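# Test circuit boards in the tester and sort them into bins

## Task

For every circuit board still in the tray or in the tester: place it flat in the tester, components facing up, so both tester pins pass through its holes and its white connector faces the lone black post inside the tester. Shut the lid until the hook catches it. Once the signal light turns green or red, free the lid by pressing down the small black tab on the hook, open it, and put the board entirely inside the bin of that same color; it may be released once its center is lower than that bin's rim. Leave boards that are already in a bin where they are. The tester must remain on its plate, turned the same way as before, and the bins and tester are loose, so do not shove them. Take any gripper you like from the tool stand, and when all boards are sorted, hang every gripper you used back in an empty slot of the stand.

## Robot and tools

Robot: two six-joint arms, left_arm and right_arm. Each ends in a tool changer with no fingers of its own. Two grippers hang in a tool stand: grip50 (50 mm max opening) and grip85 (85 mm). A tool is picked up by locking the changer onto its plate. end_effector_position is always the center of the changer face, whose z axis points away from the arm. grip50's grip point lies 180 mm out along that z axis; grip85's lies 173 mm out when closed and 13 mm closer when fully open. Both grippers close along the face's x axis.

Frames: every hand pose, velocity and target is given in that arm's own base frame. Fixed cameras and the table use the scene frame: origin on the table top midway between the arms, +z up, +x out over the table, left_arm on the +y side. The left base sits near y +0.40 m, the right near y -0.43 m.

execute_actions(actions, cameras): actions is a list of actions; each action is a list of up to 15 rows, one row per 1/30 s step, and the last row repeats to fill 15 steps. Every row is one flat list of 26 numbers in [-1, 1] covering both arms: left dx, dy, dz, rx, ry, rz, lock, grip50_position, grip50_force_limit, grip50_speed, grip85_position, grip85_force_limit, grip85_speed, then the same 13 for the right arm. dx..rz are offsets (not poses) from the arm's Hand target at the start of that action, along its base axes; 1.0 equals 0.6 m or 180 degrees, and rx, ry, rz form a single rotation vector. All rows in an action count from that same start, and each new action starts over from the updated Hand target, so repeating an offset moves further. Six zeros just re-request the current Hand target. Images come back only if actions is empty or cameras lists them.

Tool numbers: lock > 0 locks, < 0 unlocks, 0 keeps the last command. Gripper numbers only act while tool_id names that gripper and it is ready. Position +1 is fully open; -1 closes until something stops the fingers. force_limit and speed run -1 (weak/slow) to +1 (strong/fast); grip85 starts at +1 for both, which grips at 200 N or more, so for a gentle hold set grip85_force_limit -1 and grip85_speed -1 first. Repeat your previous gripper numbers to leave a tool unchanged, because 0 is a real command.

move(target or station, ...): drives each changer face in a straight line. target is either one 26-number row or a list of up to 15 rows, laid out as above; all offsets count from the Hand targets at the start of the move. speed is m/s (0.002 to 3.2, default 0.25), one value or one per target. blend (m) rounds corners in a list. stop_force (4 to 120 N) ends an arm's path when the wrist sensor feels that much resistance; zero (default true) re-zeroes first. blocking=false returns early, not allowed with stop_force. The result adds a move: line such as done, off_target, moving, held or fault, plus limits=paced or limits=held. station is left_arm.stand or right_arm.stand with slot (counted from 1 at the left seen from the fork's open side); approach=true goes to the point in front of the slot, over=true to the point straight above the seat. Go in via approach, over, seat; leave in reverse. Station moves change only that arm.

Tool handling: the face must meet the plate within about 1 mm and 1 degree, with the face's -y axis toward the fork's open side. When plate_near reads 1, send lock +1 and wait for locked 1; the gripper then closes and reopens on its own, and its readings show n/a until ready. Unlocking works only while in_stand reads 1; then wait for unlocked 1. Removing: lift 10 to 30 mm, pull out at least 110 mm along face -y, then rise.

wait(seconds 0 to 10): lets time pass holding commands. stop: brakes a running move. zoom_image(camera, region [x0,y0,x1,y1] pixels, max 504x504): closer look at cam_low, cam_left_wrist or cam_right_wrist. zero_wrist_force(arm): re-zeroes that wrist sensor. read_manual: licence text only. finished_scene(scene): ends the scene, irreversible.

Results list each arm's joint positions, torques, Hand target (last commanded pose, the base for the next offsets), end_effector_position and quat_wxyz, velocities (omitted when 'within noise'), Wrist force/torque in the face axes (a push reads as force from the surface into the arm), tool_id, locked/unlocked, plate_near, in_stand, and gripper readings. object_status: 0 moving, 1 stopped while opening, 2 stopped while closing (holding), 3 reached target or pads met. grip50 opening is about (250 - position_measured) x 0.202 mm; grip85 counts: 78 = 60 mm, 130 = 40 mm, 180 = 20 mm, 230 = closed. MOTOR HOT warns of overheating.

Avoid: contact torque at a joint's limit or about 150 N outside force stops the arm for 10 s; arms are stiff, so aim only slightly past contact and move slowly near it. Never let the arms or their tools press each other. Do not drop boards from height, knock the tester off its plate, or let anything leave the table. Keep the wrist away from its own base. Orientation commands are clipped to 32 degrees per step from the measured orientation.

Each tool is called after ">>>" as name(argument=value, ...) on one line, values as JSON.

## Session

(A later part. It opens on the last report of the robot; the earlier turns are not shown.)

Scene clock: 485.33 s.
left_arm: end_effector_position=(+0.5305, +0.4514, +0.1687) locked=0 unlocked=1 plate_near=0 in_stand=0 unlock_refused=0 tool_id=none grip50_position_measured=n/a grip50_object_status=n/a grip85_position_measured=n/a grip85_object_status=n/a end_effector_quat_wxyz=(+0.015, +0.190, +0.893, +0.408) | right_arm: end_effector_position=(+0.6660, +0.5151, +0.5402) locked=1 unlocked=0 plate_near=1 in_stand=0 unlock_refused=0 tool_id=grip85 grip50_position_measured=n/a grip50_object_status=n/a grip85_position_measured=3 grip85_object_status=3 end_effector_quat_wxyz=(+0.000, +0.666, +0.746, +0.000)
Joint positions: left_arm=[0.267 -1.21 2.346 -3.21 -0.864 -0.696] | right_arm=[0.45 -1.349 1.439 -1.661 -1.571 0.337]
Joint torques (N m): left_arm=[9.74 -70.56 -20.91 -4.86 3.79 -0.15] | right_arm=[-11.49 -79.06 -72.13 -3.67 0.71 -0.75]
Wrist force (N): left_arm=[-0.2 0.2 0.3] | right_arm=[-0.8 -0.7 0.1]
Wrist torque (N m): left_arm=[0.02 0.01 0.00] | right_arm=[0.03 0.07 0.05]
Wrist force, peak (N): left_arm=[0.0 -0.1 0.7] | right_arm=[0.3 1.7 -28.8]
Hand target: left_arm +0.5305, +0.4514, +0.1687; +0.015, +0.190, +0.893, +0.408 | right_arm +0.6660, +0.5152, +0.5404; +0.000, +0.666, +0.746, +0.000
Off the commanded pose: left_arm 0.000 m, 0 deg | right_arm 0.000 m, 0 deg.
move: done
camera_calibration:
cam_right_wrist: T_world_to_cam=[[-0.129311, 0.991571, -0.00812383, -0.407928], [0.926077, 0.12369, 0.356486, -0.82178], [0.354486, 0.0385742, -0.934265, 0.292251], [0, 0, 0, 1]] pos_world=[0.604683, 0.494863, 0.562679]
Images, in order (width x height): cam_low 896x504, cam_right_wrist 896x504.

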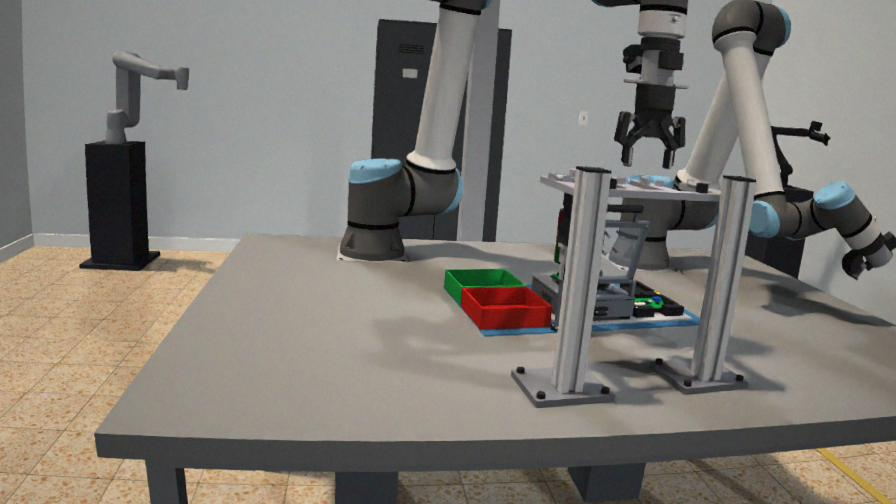

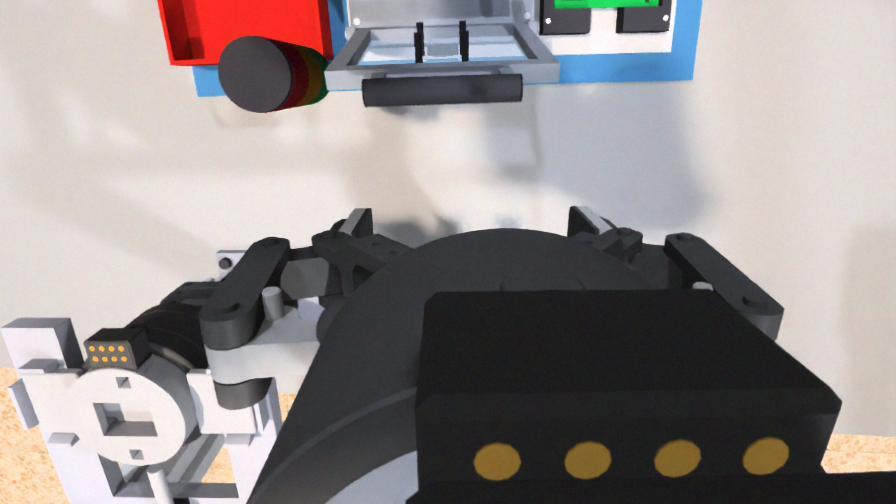

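>>> move(target=[0,0,0,0,0,0,0,1,1,1,1,1,1,-0.0787,-0.0347,-0.0673,0,0,-0.4836,0,1,1,1,0.0,-1,0], speed=0.4, cameras=["cam_right_wrist"])

Scene clock: 745.70 s.
left_arm: end_effector_position=(+0.5305, +0.4514, +0.1687) locked=0 unlocked=1 plate_near=0 in_stand=0 unlock_refused=0 tool_id=none grip50_position_measured=n/a grip50_object_status=n/a grip85_position_measured=n/a grip85_object_status=n/a end_effector_quat_wxyz=(+0.015, +0.190, +0.893, +0.408) | right_arm: end_effector_position=(+0.6187, +0.4943, +0.5000) locked=1 unlocked=0 plate_near=1 in_stand=0 unlock_refused=0 tool_id=grip85 grip50_position_measured=n/a grip50_object_status=n/a grip85_position_measured=129 grip85_object_status=3 end_effector_quat_wxyz=(+0.000, +0.997, +0.082, +0.000) end_effector_velocity=(+0.000, +0.000, +0.000) end_effector_angular_velocity=(+0.000, +0.000, -0.005)
Joint positions: left_arm=[0.267 -1.21 2.346 -3.21 -0.864 -0.696] | right_arm=[0.453 -1.423 1.599 -1.746 -1.571 1.858]
Joint velocities: left_arm=[within noise] | right_arm=[0 0.001 0 0 0 0.005]
Joint torques (N m): left_arm=[8.8 -70.5 -19.62 -4.86 3.95 -0.15] | right_arm=[15.76 -64.94 -74.48 -3.06 -1.39 1.62]
Wrist force (N): left_arm=[-0.1 0.3 0.4] | right_arm=[-0.4 -0.7 -0.5]
Wrist torque (N m): left_arm=[0.02 0.01 0.00] | right_arm=[0.06 0.05 0.06]
Wrist force, peak (N): left_arm=[0.3 -0.2 0.7] | right_arm=[-1.7 -0.7 0.0]
Hand target: left_arm +0.5305, +0.4514, +0.1687; +0.015, +0.190, +0.893, +0.408 | right_arm +0.6188, +0.4943, +0.5000; +0.000, +0.997, +0.082, +0.000
Off the commanded pose: left_arm 0.000 m, 0 deg | right_arm 0.000 m, 0 deg.
move: done
camera_calibration:
cam_right_wrist: T_world_to_cam=[[0.983581, 0.180296, -0.00788694, -0.681393], [0.171223, -0.918487, 0.35646, 0.221079], [0.0570243, -0.351958, -0.934277, 0.649334], [0, 0, 0, 1]] pos_world=[0.595324, 0.554449, 0.522479]
Images, in order (width x height): cam_right_wrist 896x504.

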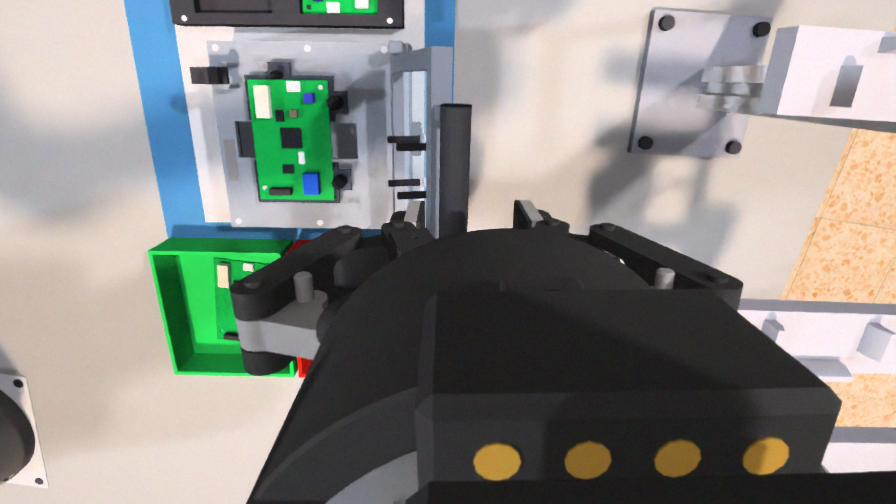

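>>> move(target=[0,0,0,0,0,0,0,1,1,1,1,1,1,-0.0065,-0.001,-0.111,0,0,0,0,1,1,1,0.0,-1,0], speed=0.08, stop_force=15, cameras=["cam_right_wrist","cam_low"])

>>> zoom_image(camera="cam_low", region=[540, 120, 720, 330])

>>> zoom_image(camera="cam_right_wrist", region=[330, 0, 630, 260])

Scene clock: 793.30 s.
left_arm: end_effector_position=(+0.5305, +0.4514, +0.1687) locked=0 unlocked=1 plate_near=0 in_stand=0 unlock_refused=0 tool_id=none grip50_position_measured=n/a grip50_object_status=n/a grip85_position_measured=n/a grip85_object_status=n/a end_effector_quat_wxyz=(+0.015, +0.190, +0.893, +0.408) | right_arm: end_effector_position=(+0.6149, +0.4938, +0.4334) locked=1 unlocked=0 plate_near=1 in_stand=0 unlock_refused=0 tool_id=grip85 grip50_position_measured=n/a grip50_object_status=n/a grip85_position_measured=129 grip85_object_status=3 end_effector_quat_wxyz=(+0.000, +0.997, +0.082, +0.000)
Joint positions: left_arm=[0.267 -1.21 2.346 -3.21 -0.864 -0.696] | right_arm=[0.454 -1.404 1.696 -1.863 -1.571 1.86]
Joint torques (N m): left_arm=[9 -71.65 -19.33 -4.71 3.83 -0.21] | right_arm=[10.21 -94.83 -63.25 -2.18 1.73 0.02]
Wrist force (N): left_arm=[0.1 0.2 0.3] | right_arm=[-1.0 -0.3 -0.1]
Wrist torque (N m): left_arm=[0.01 0.00 0.00] | right_arm=[0.09 0.09 -0.01]
Wrist force, peak (N): left_arm=[0.0 0.4 0.6] | right_arm=[-0.4 -0.8 -4.8]
Hand target: left_arm +0.5305, +0.4514, +0.1687; +0.015, +0.190, +0.893, +0.408 | right_arm +0.6149, +0.4937, +0.4334; +0.000, +0.997, +0.082, +0.000
Off the commanded pose: left_arm 0.000 m, 0 deg | right_arm 0.000 m, 0 deg.
move: done
camera_calibration:
cam_right_wrist: T_world_to_cam=[[0.983593, 0.180222, -0.00808824, -0.677869], [0.171221, -0.918467, 0.356514, 0.245028], [0.056823, -0.352049, -0.934255, 0.587225], [0, 0, 0, 1]] pos_world=[0.591425, 0.55395, 0.455779]
Images, in order (width x height): cam_low 896x504, cam_right_wrist 896x504.

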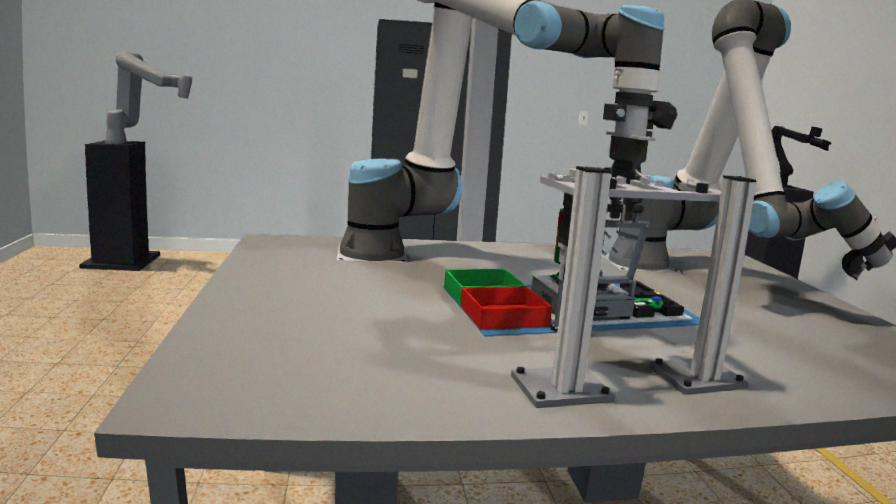

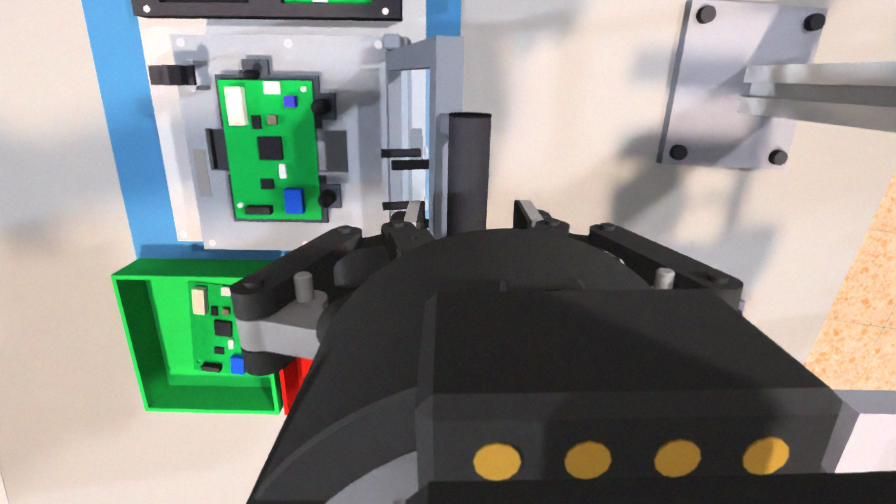

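Scaled by 2.400 from the camera's 896x504 image, which has a finer 1280x720 frame.

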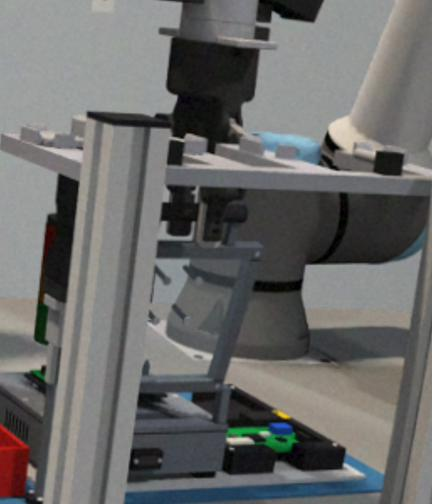

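Scaled by 1.680 from the camera's 896x504 image, which has a finer 1280x720 frame.

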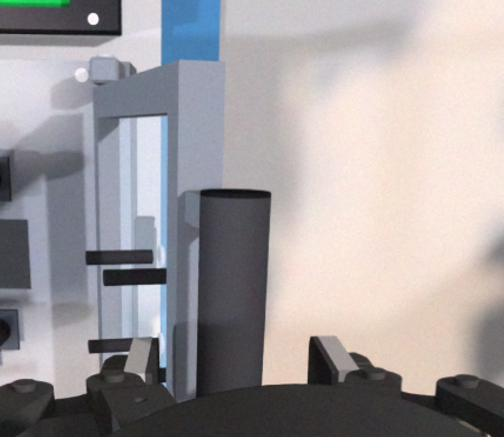

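>>> move(target=[0,0,0,0,0,0,0,1,1,1,1,1,1,0,0,0.015,0,0,0,0,1,1,1,-0.32,-1,-1], speed=0.1, cameras=["cam_right_wrist","cam_low"])

>>> zoom_image(camera="cam_low", region=[590, 170, 670, 250])

>>> zoom_image(camera="cam_right_wrist", region=[330, 0, 630, 260])

Scene clock: 824.10 s.
left_arm: end_effector_position=(+0.5305, +0.4514, +0.1687) locked=0 unlocked=1 plate_near=0 in_stand=0 unlock_refused=0 tool_id=none grip50_position_measured=n/a grip50_object_status=n/a grip85_position_measured=n/a grip85_object_status=n/a end_effector_quat_wxyz=(+0.015, +0.190, +0.893, +0.408) | right_arm: end_effector_position=(+0.6148, +0.4937, +0.4425) locked=1 unlocked=0 plate_near=1 in_stand=0 unlock_refused=0 tool_id=grip85 grip50_position_measured=n/a grip50_object_status=n/a grip85_position_measured=169 grip85_object_status=3 end_effector_quat_wxyz=(+0.000, +0.997, +0.082, +0.000)
Joint positions: left_arm=[0.267 -1.21 2.346 -3.21 -0.864 -0.696] | right_arm=[0.454 -1.408 1.684 -1.847 -1.571 1.86]
Joint torques (N m): left_arm=[9.43 -71.01 -18.4 -4.82 3.78 -0.15] | right_arm=[-12.92 -68.43 -55.46 -10.19 1.6 -1.26]
Wrist force (N): left_arm=[-0.2 0.2 0.2] | right_arm=[-1.0 -1.0 0.0]
Wrist torque (N m): left_arm=[0.01 0.02 0.00] | right_arm=[0.05 0.09 -0.02]
Wrist force, peak (N): left_arm=[0.0 -0.3 0.6] | right_arm=[-1.4 -0.6 1.1]
Hand target: left_arm +0.5305, +0.4514, +0.1687; +0.015, +0.190, +0.893, +0.408 | right_arm +0.6149, +0.4937, +0.4424; +0.000, +0.997, +0.082, +0.000
Off the commanded pose: left_arm 0.000 m, 0 deg | right_arm 0.000 m, 0 deg.
move: done
camera_calibration:
cam_right_wrist: T_world_to_cam=[[0.983603, 0.180171, -0.00794476, -0.677839], [0.171127, -0.918511, 0.356444, 0.241896], [0.0569237, -0.351959, -0.934283, 0.59563], [0, 0, 0, 1]] pos_world=[0.591424, 0.553949, 0.464879]
Images, in order (width x height): cam_low 896x504, cam_right_wrist 896x504.

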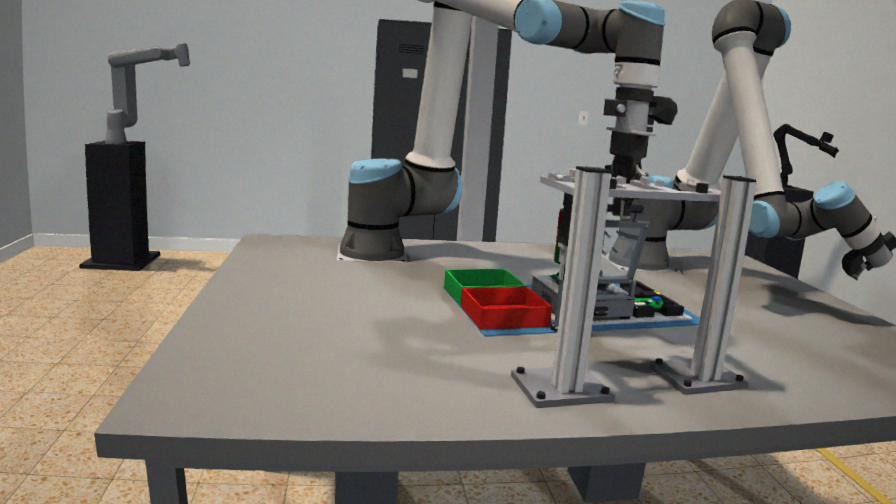

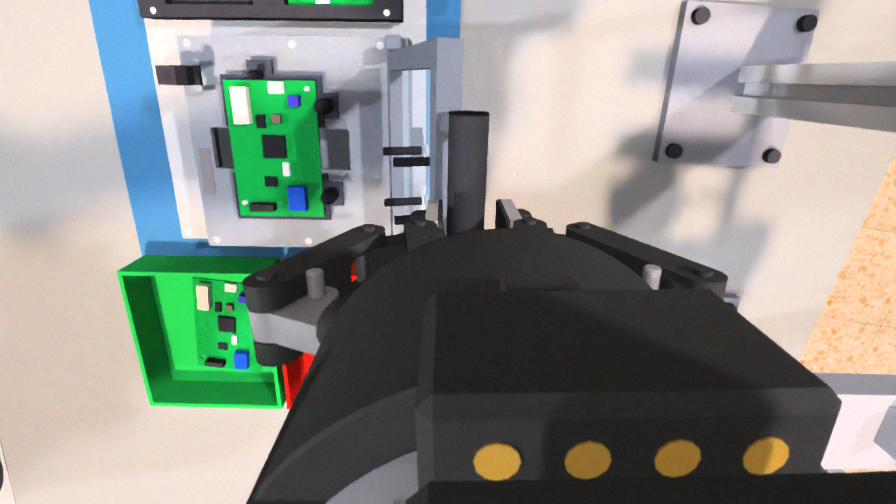

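Scaled by 6.300 from the camera's 896x504 image, which has a finer 1280x720 frame.

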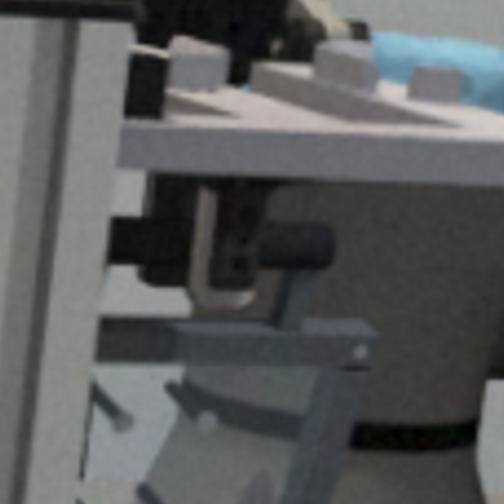

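Scaled by 1.680 from the camera's 896x504 image, which has a finer 1280x720 frame.

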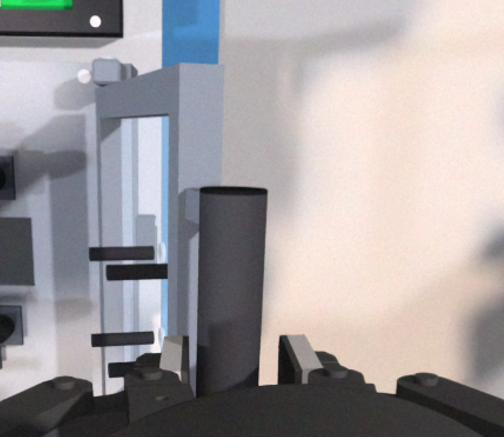

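>>> move(target=[[0,0,0,0,0,0,0,1,1,1,1,1,1,-0.0710,-0.0118,0.0117,0,0,0,0,1,1,1,-0.32,-1,-1],[0,0,0,0,0,0,0,1,1,1,1,1,1,-0.2025,-0.0337,-0.0037,0.0091,-0.0548,0,0,1,1,1,-0.32,-1,-1],[0,0,0,0,0,0,0,1,1,1,1,1,1,-0.3270,-0.0544,-0.0487,0.0182,-0.1096,0,0,1,1,1,-0.32,-1,-1],[0,0,0,0,0,0,0,1,1,1,1,1,1,-0.4379,-0.0728,-0.1208,0.0273,-0.1643,0,0,1,1,1,-0.32,-1,-1]], speed=0.12, blend=0.01, stop_force=60, cameras=["cam_right_wrist","cam_low"])

>>> zoom_image(camera="cam_low", region=[540, 120, 720, 330])

Scene clock: 911.07 s.
left_arm: end_effector_position=(+0.5305, +0.4514, +0.1687) locked=0 unlocked=1 plate_near=0 in_stand=0 unlock_refused=0 tool_id=none grip50_position_measured=n/a grip50_object_status=n/a grip85_position_measured=n/a grip85_object_status=n/a end_effector_quat_wxyz=(+0.015, +0.190, +0.893, +0.408) | right_arm: end_effector_position=(+0.3521, +0.4501, +0.3699) locked=1 unlocked=0 plate_near=1 in_stand=0 unlock_refused=0 tool_id=grip85 grip50_position_measured=n/a grip50_object_status=n/a grip85_position_measured=169 grip85_object_status=3 end_effector_quat_wxyz=(-0.021, +0.963, +0.079, +0.258)
Joint positions: left_arm=[0.267 -1.21 2.346 -3.21 -0.864 -0.696] | right_arm=[0.681 -1.76 2.321 -2.597 -1.821 2.028]
Joint torques (N m): left_arm=[9.4 -71.08 -17.54 -4.98 3.74 -0.3] | right_arm=[-18.72 -26.6 -50.1 -12 -3.94 -0.93]
Wrist force (N): left_arm=[0.1 0.1 0.2] | right_arm=[-1.3 -0.7 -1.0]
Wrist torque (N m): left_arm=[0.01 -0.01 0.00] | right_arm=[0.19 0.07 0.21]
Wrist force, peak (N): left_arm=[-0.3 0.1 0.7] | right_arm=[4.4 -0.7 -3.7]
Hand target: left_arm +0.5305, +0.4514, +0.1687; +0.015, +0.190, +0.893, +0.408 | right_arm +0.3521, +0.4501, +0.3699; -0.021, +0.963, +0.079, +0.258
Off the commanded pose: left_arm 0.000 m, 0 deg | right_arm 0.000 m, 0 deg.
move: done
camera_calibration:
cam_right_wrist: T_world_to_cam=[[0.855607, 0.158864, 0.492645, -0.542621], [-0.00701807, -0.948091, 0.317922, 0.362818], [0.517578, -0.275474, -0.810078, 0.284862], [0, 0, 0, 1]] pos_world=[0.319379, 0.50866, 0.382732]
Images, in order (width x height): cam_low 896x504, cam_right_wrist 896x504.

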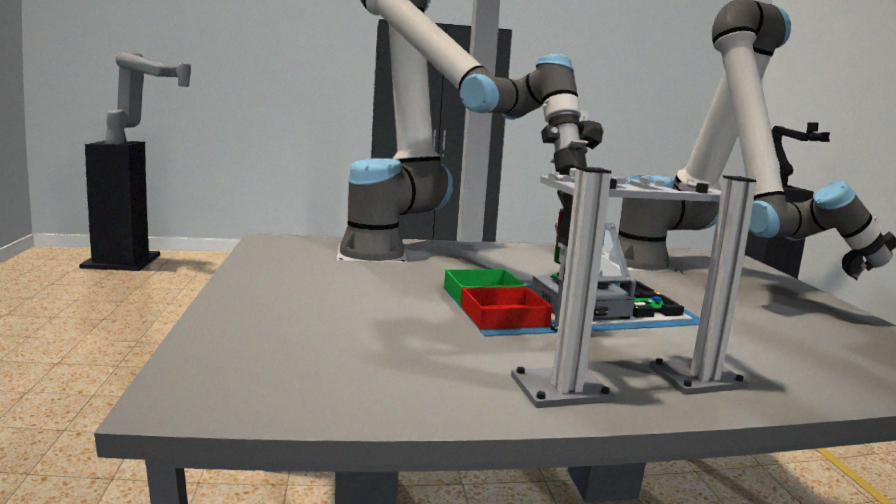

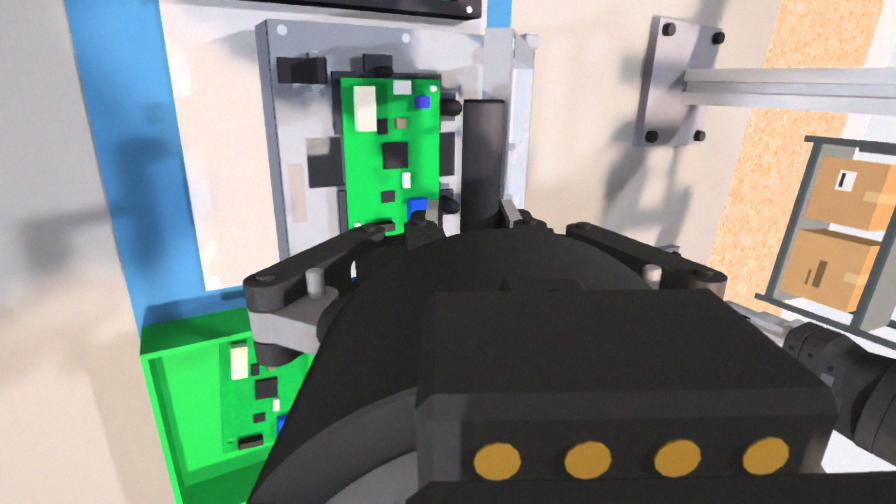

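Scaled by 2.400 from the camera's 896x504 image, which has a finer 1280x720 frame.

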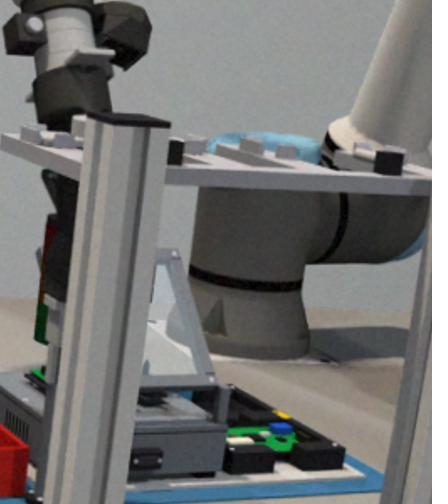

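>>> move(target=[[0,0,0,0,0,0,0,1,1,1,1,1,1,-0.0912,-0.0152,-0.0955,0.0091,-0.0548,0,0,1,1,1,-0.32,-1,-1],[0,0,0,0,0,0,0,1,1,1,1,1,1,-0.1583,-0.0263,-0.2085,0.0182,-0.1096,0,0,1,1,1,-0.32,-1,-1],[0,0,0,0,0,0,0,1,1,1,1,1,1,-0.1813,-0.0301,-0.2668,0.0228,-0.1369,0,0,1,1,1,-0.32,-1,-1]], speed=0.12, blend=0.01, stop_force=60, cameras=["cam_right_wrist","cam_low"])

>>> zoom_image(camera="cam_right_wrist", region=[330, 0, 630, 260])

>>> zoom_image(camera="cam_low", region=[500, 170, 720, 340])

Scene clock: 941.23 s.
left_arm: end_effector_position=(+0.5305, +0.4514, +0.1687) locked=0 unlocked=1 plate_near=0 in_stand=0 unlock_refused=0 tool_id=none grip50_position_measured=n/a grip50_object_status=n/a grip85_position_measured=n/a grip85_object_status=n/a end_effector_quat_wxyz=(+0.015, +0.190, +0.893, +0.408) | right_arm: end_effector_position=(+0.2433, +0.4320, +0.2098) locked=1 unlocked=0 plate_near=1 in_stand=0 unlock_refused=0 tool_id=grip85 grip50_position_measured=n/a grip50_object_status=n/a grip85_position_measured=169 grip85_object_status=3 end_effector_quat_wxyz=(-0.038, +0.884, +0.073, +0.460)
Joint positions: left_arm=[0.267 -1.21 2.346 -3.21 -0.864 -0.696] | right_arm=[0.917 -1.351 2.633 -3.658 -2.165 2.064]
Joint torques (N m): left_arm=[9.78 -70.51 -17.01 -4.8 3.85 -0.1] | right_arm=[-18.19 -34.38 -34.21 -11.83 -4.83 2.04]
Wrist force (N): left_arm=[0.0 0.0 0.3] | right_arm=[-1.4 -1.2 -1.9]
Wrist torque (N m): left_arm=[0.01 0.01 0.00] | right_arm=[0.17 0.01 0.24]
Wrist force, peak (N): left_arm=[-0.2 0.3 0.6] | right_arm=[4.1 -0.6 -2.4]
Hand target: left_arm +0.5305, +0.4514, +0.1687; +0.015, +0.190, +0.893, +0.408 | right_arm +0.2433, +0.4320, +0.2098; -0.038, +0.884, +0.073, +0.460
Off the commanded pose: left_arm 0.000 m, 0 deg | right_arm 0.000 m, 0 deg.
move: done
camera_calibration:
cam_right_wrist: T_world_to_cam=[[0.570108, 0.11133, 0.813991, -0.345251], [-0.124431, -0.967646, 0.219495, 0.453529], [0.812092, -0.226422, -0.53781, 0.0564749], [0, 0, 0, 1]] pos_world=[0.2074, 0.49008, 0.211856]
Images, in order (width x height): cam_low 896x504, cam_right_wrist 896x504.

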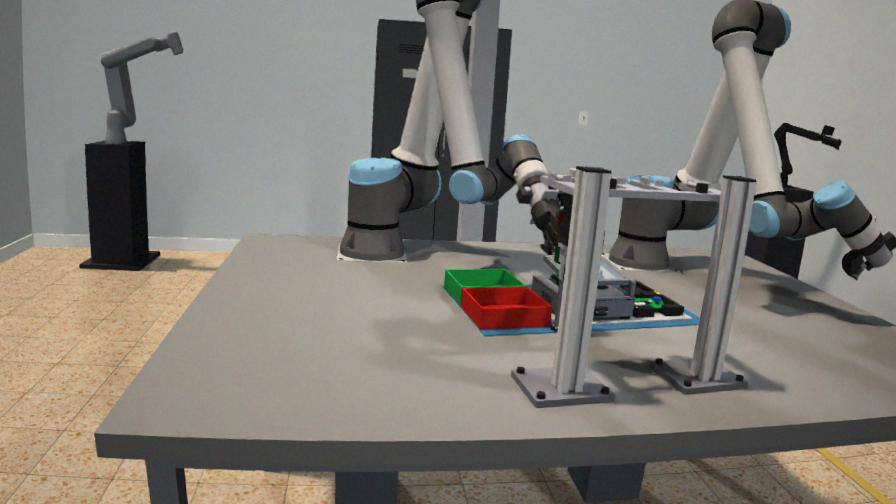

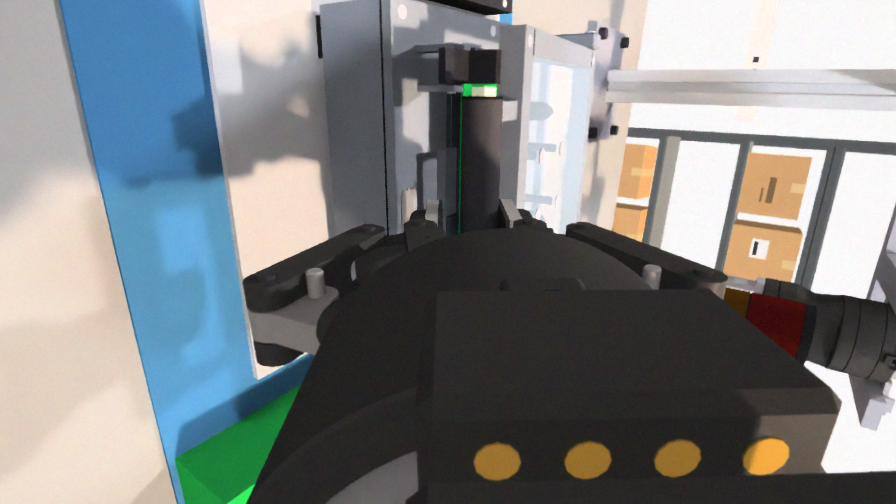

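Scaled by 1.680 from the camera's 896x504 image, which has a finer 1280x720 frame.

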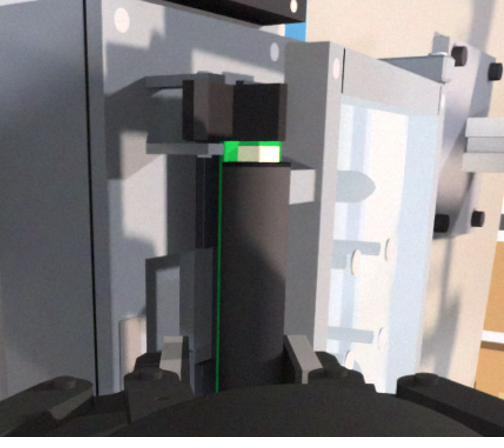

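Scaled by 2.291 from the camera's 896x504 image, which has a finer 1280x720 frame.

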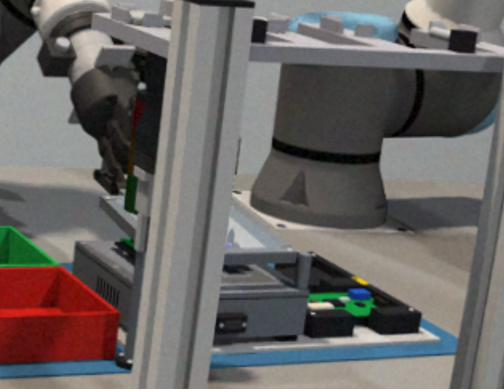

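>>> move(target=[[0,0,0,0,0,0,0,1,1,1,1,1,1,-0.0115,-0.0019,-0.0572,0.0027,-0.0164,0,0,1,1,1,-0.32,-1,-1],[0,0,0,0,0,0,0,1,1,1,1,1,1,-0.0115,-0.0019,-0.0738,0.0027,-0.0164,0,0,1,1,1,-0.32,-1,-1]], speed=0.03, blend=0.003, stop_force=35, cameras=["cam_right_wrist","cam_low"])

>>> zoom_image(camera="cam_right_wrist", region=[330, 0, 630, 260])

>>> zoom_image(camera="cam_low", region=[500, 170, 720, 340])

Scene clock: 978.97 s.
left_arm: end_effector_position=(+0.5305, +0.4514, +0.1687) locked=0 unlocked=1 plate_near=0 in_stand=0 unlock_refused=0 tool_id=none grip50_position_measured=n/a grip50_object_status=n/a grip85_position_measured=n/a grip85_object_status=n/a end_effector_quat_wxyz=(+0.015, +0.190, +0.893, +0.408) | right_arm: end_effector_position=(+0.2368, +0.4309, +0.1774) locked=1 unlocked=0 plate_near=1 in_stand=0 unlock_refused=0 tool_id=grip85 grip50_position_measured=n/a grip50_object_status=n/a grip85_position_measured=169 grip85_object_status=3 end_effector_quat_wxyz=(-0.040, +0.872, +0.072, +0.482)
Joint positions: left_arm=[0.267 -1.21 2.346 -3.21 -0.864 -0.696] | right_arm=[0.939 -1.207 2.642 -3.855 -2.205 2.051]
Joint torques (N m): left_arm=[9 -70.66 -16.12 -4.84 3.78 -0.05] | right_arm=[-14.32 -22.65 -10.59 -3 2.28 1.88]
Wrist force (N): left_arm=[0.1 -0.1 0.6] | right_arm=[27.2 1.4 -10.8]
Wrist torque (N m): left_arm=[-0.01 0.00 0.00] | right_arm=[-0.15 4.83 0.43]
Wrist force, peak (N): left_arm=[-0.2 0.0 0.8] | right_arm=[46.4 2.7 -41.3]
Hand target: left_arm +0.5305, +0.4514, +0.1687; +0.015, +0.190, +0.893, +0.408 | right_arm +0.2369, +0.4309, +0.1774; -0.040, +0.872, +0.072, +0.482 (not the last commanded pose)
Off the commanded pose: left_arm 0.000 m, 0 deg | right_arm 0.012 m, 0 deg.
move: contact (right_arm); path passed 0 of 2 targets
camera_calibration:
cam_right_wrist: T_world_to_cam=[[0.529177, 0.104254, 0.842082, -0.30729], [-0.135109, -0.969408, 0.204922, 0.464641], [0.837686, -0.222213, -0.498903, 0.0293413], [0, 0, 0, 1]] pos_world=[0.200809, 0.488983, 0.178187]
Images, in order (width x height): cam_low 896x504, cam_right_wrist 896x504.

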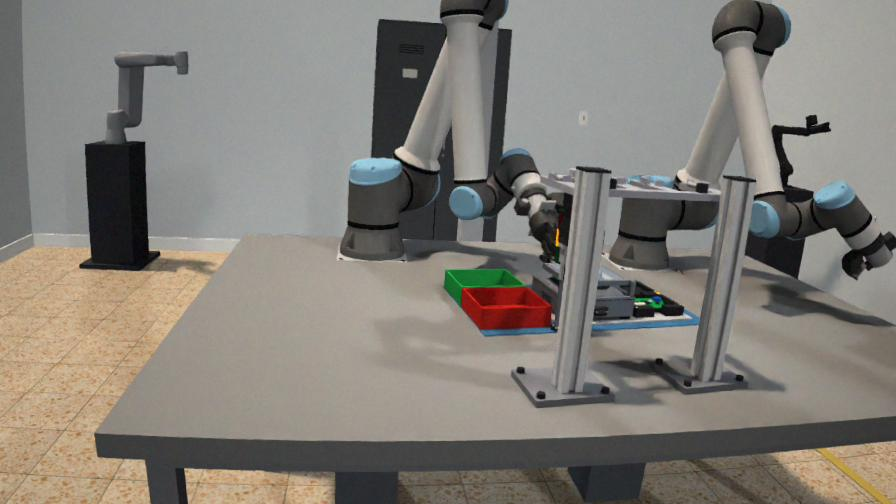

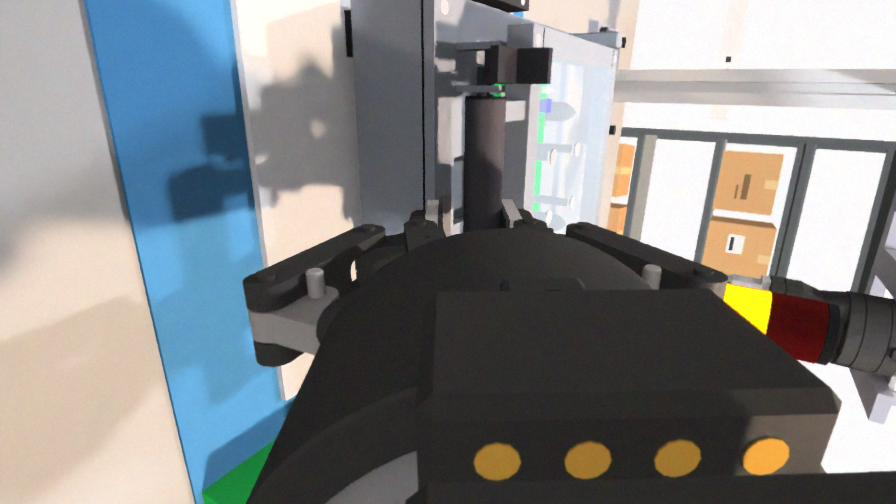

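Scaled by 1.680 from the camera's 896x504 image, which has a finer 1280x720 frame.

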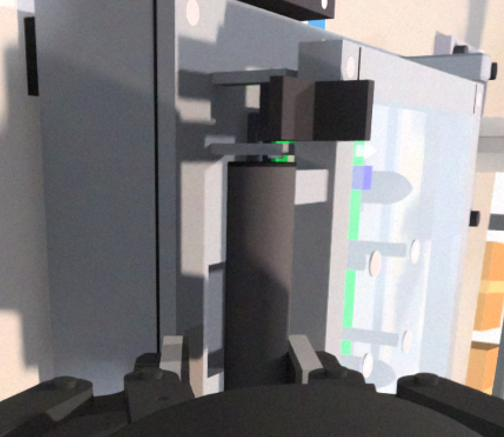

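Scaled by 2.291 from the camera's 896x504 image, which has a finer 1280x720 frame.

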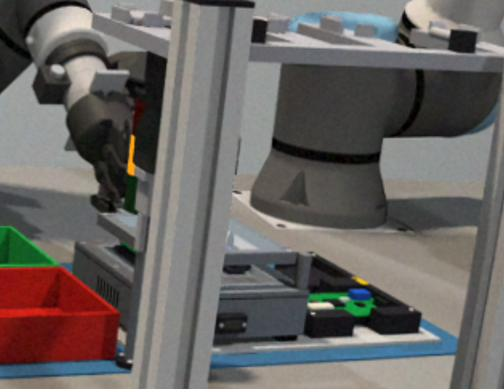

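>>> move(target=[[0,0,0,0,0,0,0,1,1,1,1,1,1,0.0031,0.0005,0.005,0,0,0,0,1,1,1,-0.32,-1,-1],[0,0,0,0,0,0,0,1,1,1,1,1,1,-0.0805,-0.0134,0.058,0,0,0,0,1,1,1,-0.32,-1,-1],[0,0,0,0,0,0,0,1,1,1,1,1,1,0.1573,0.0262,0.321,-0.0528,0.3177,0,0,1,1,1,-0.32,-1,-1]], speed=[0.03,0.15,0.25], blend=[0.002,0.01,0], cameras=["cam_right_wrist","cam_low"])

>>> zoom_image(camera="cam_right_wrist", region=[430, 60, 690, 240])

>>> zoom_image(camera="cam_low", region=[500, 170, 720, 340])

Scene clock: 1020.43 s.
left_arm: end_effector_position=(+0.5305, +0.4514, +0.1687) locked=0 unlocked=1 plate_near=0 in_stand=0 unlock_refused=0 tool_id=none grip50_position_measured=n/a grip50_object_status=n/a grip85_position_measured=n/a grip85_object_status=n/a end_effector_quat_wxyz=(+0.015, +0.190, +0.893, +0.408) | right_arm: end_effector_position=(+0.3313, +0.4466, +0.3699) locked=1 unlocked=0 plate_near=1 in_stand=0 unlock_refused=0 tool_id=grip85 grip50_position_measured=n/a grip50_object_status=n/a grip85_position_measured=169 grip85_object_status=3 end_effector_quat_wxyz=(+0.000, +0.997, +0.082, -0.001)
Joint positions: left_arm=[0.267 -1.21 2.346 -3.21 -0.864 -0.696] | right_arm=[0.614 -1.763 2.167 -1.973 -1.571 2.02]
Joint torques (N m): left_arm=[9.07 -71.85 -15.18 -5 3.86 -0.35] | right_arm=[12.96 -49.24 -68.18 -2.22 1.71 -0.11]
Wrist force (N): left_arm=[-0.1 0.0 0.3] | right_arm=[-3.9 -1.7 0.2]
Wrist torque (N m): left_arm=[0.00 0.01 0.01] | right_arm=[0.02 0.29 0.00]
Wrist force, peak (N): left_arm=[-0.2 0.1 0.8] | right_arm=[27.5 1.5 -11.8]
Hand target: left_arm +0.5305, +0.4514, +0.1687; +0.015, +0.190, +0.893, +0.408 | right_arm +0.3312, +0.4467, +0.3700; +0.000, +0.997, +0.082, -0.001
Off the commanded pose: left_arm 0.000 m, 0 deg | right_arm 0.000 m, 0 deg.
move: done; blend cut to 0.0018 m at target 1
camera_calibration:
cam_right_wrist: T_world_to_cam=[[0.983666, 0.1797, -0.0104026, -0.389888], [0.171543, -0.918371, 0.356605, 0.272673], [0.0545286, -0.352565, -0.934197, 0.528345], [0, 0, 0, 1]] pos_world=[0.307935, 0.506754, 0.392286]
Images, in order (width x height): cam_low 896x504, cam_right_wrist 896x504.

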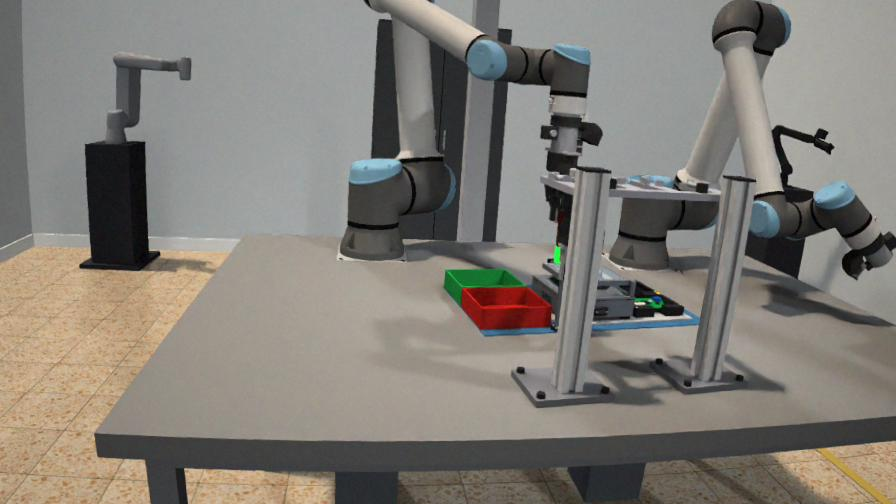

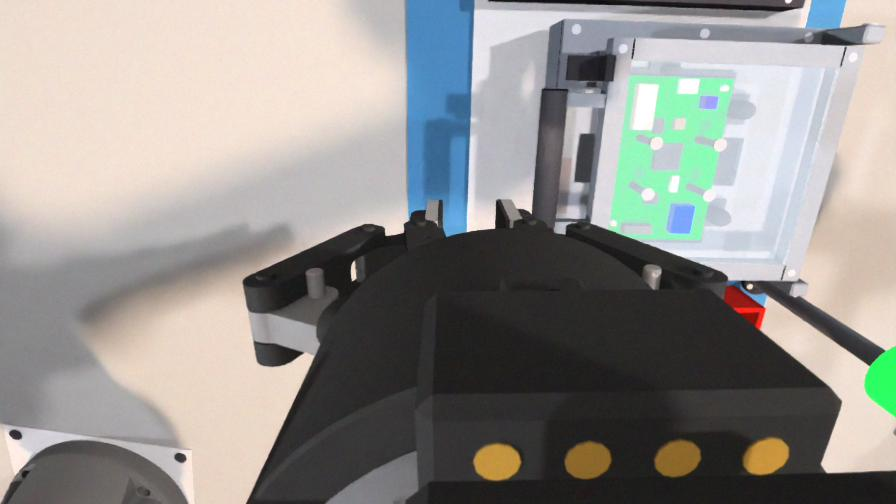

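Scaled by 1.938 from the camera's 896x504 image, which has a finer 1280x720 frame.

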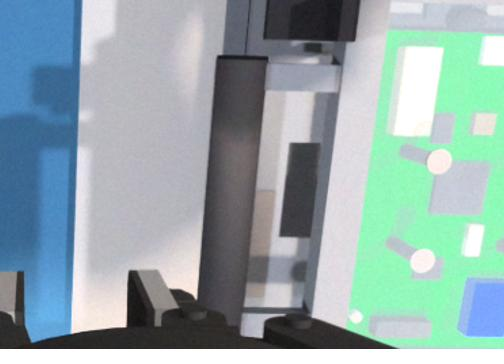

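Scaled by 2.291 from the camera's 896x504 image, which has a finer 1280x720 frame.

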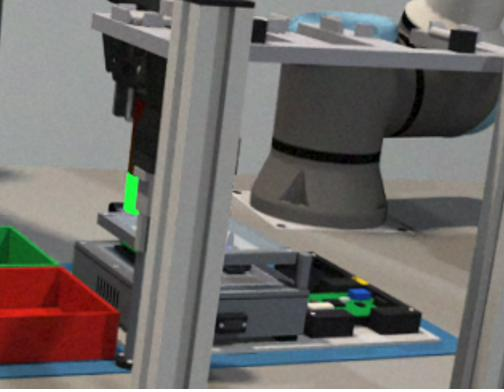

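>>> zoom_image(camera="cam_right_wrist", region=[540, 15, 660, 115])

Scaled by 4.200 from the camera's 896x504 image, which has a finer 1280x720 frame.

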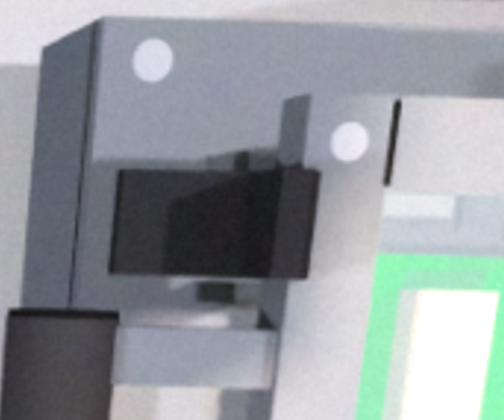

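>>> move(target=[0,0,0,0,0,0,0,1,1,1,1,1,1,0.0788,0.1338,-0.0917,0,0,0,0,1,1,1,-1,-1,0], speed=0.2)

>>> move(target=[0,0,0,0,0,0,0,1,1,1,1,1,1,0,0,-0.06,0,0,0,0,1,1,1,-1,-1,0], speed=0.03, stop_force=8, cameras=["cam_right_wrist","cam_low"])

>>> zoom_image(camera="cam_right_wrist", region=[400, 120, 560, 260])

Scene clock: 1069.47 s.
left_arm: end_effector_position=(+0.5305, +0.4514, +0.1687) locked=0 unlocked=1 plate_near=0 in_stand=0 unlock_refused=0 tool_id=none grip50_position_measured=n/a grip50_object_status=n/a grip85_position_measured=n/a grip85_object_status=n/a end_effector_quat_wxyz=(+0.015, +0.190, +0.893, +0.408) | right_arm: end_effector_position=(+0.3784, +0.5270, +0.3150) locked=1 unlocked=0 plate_near=1 in_stand=0 unlock_refused=0 tool_id=grip85 grip50_position_measured=n/a grip50_object_status=n/a grip85_position_measured=233 grip85_object_status=3 end_effector_quat_wxyz=(+0.000, +0.997, +0.082, -0.001)
Joint positions: left_arm=[0.267 -1.21 2.346 -3.21 -0.864 -0.696] | right_arm=[0.676 -1.549 2.083 -2.103 -1.57 2.082]
Joint torques (N m): left_arm=[8.34 -71.35 -14.85 -4.8 3.73 -0.37] | right_arm=[-15.9 -46.41 -57.68 -5.06 -1.06 -0.86]
Wrist force (N): left_arm=[-0.1 0.1 0.3] | right_arm=[-3.8 -1.9 0.1]
Wrist torque (N m): left_arm=[0.01 0.01 0.00] | right_arm=[-0.02 0.29 0.18]
Wrist force, peak (N): left_arm=[-0.2 -0.3 0.6] | right_arm=[-7.9 2.8 -4.3]
Hand target: left_arm +0.5305, +0.4514, +0.1687; +0.015, +0.190, +0.893, +0.408 | right_arm +0.3785, +0.5269, +0.3150; +0.000, +0.997, +0.082, -0.001
Off the commanded pose: left_arm 0.000 m, 0 deg | right_arm 0.000 m, 0 deg.
move: done

Scene clock: 1071.73 s.
left_arm: end_effector_position=(+0.5305, +0.4514, +0.1687) locked=0 unlocked=1 plate_near=0 in_stand=0 unlock_refused=0 tool_id=none grip50_position_measured=n/a grip50_object_status=n/a grip85_position_measured=n/a grip85_object_status=n/a end_effector_quat_wxyz=(+0.015, +0.190, +0.893, +0.408) | right_arm: end_effector_position=(+0.3785, +0.5269, +0.2790) locked=1 unlocked=0 plate_near=1 in_stand=0 unlock_refused=0 tool_id=grip85 grip50_position_measured=n/a grip50_object_status=n/a grip85_position_measured=233 grip85_object_status=3 end_effector_quat_wxyz=(+0.000, +0.997, +0.082, -0.001)
Joint positions: left_arm=[0.267 -1.21 2.346 -3.21 -0.864 -0.696] | right_arm=[0.676 -1.512 2.119 -2.176 -1.57 2.082]
Joint torques (N m): left_arm=[9.26 -71.11 -14.97 -4.8 3.84 -0.45] | right_arm=[-16.88 -68.26 -59.28 -1.74 -2.12 1.85]
Wrist force (N): left_arm=[-0.1 0.0 0.4] | right_arm=[-4.9 -1.2 -7.1]
Wrist torque (N m): left_arm=[0.00 0.01 0.00] | right_arm=[-0.10 0.17 0.18]
Wrist force, peak (N): left_arm=[-0.4 0.1 0.6] | right_arm=[-7.0 -1.5 -8.1]
Hand target: left_arm +0.5305, +0.4514, +0.1687; +0.015, +0.190, +0.893, +0.408 | right_arm +0.3785, +0.5269, +0.2790; +0.000, +0.997, +0.082, -0.001
Off the commanded pose: left_arm 0.000 m, 0 deg | right_arm 0.000 m, 0 deg.
move: done
camera_calibration:
cam_right_wrist: T_world_to_cam=[[0.983647, 0.179804, -0.0104025, -0.451863], [0.171652, -0.918431, 0.3564, 0.370868], [0.0545282, -0.352357, -0.934276, 0.469095], [0, 0, 0, 1]] pos_world=[0.355235, 0.587152, 0.301386]
Images, in order (width x height): cam_low 896x504, cam_right_wrist 896x504.

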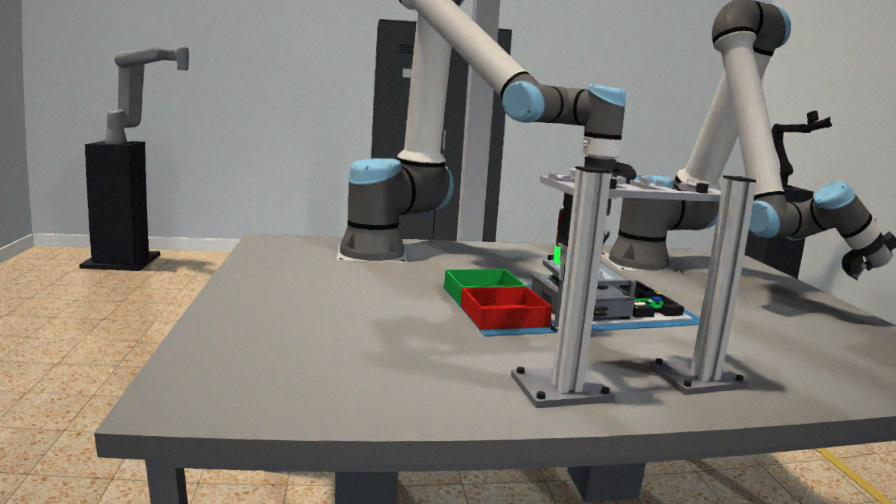

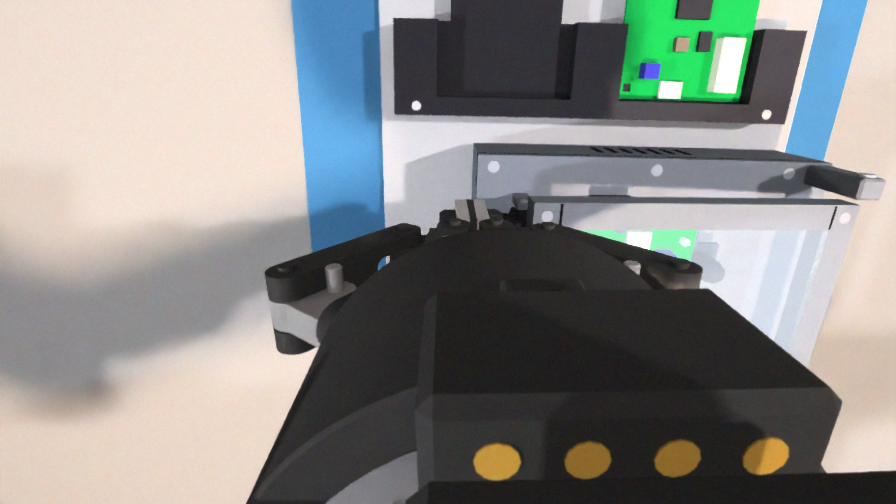

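Scaled by 3.150 from the camera's 896x504 image, which has a finer 1280x720 frame.

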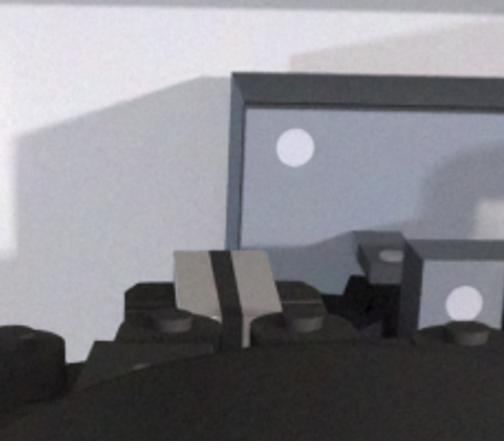

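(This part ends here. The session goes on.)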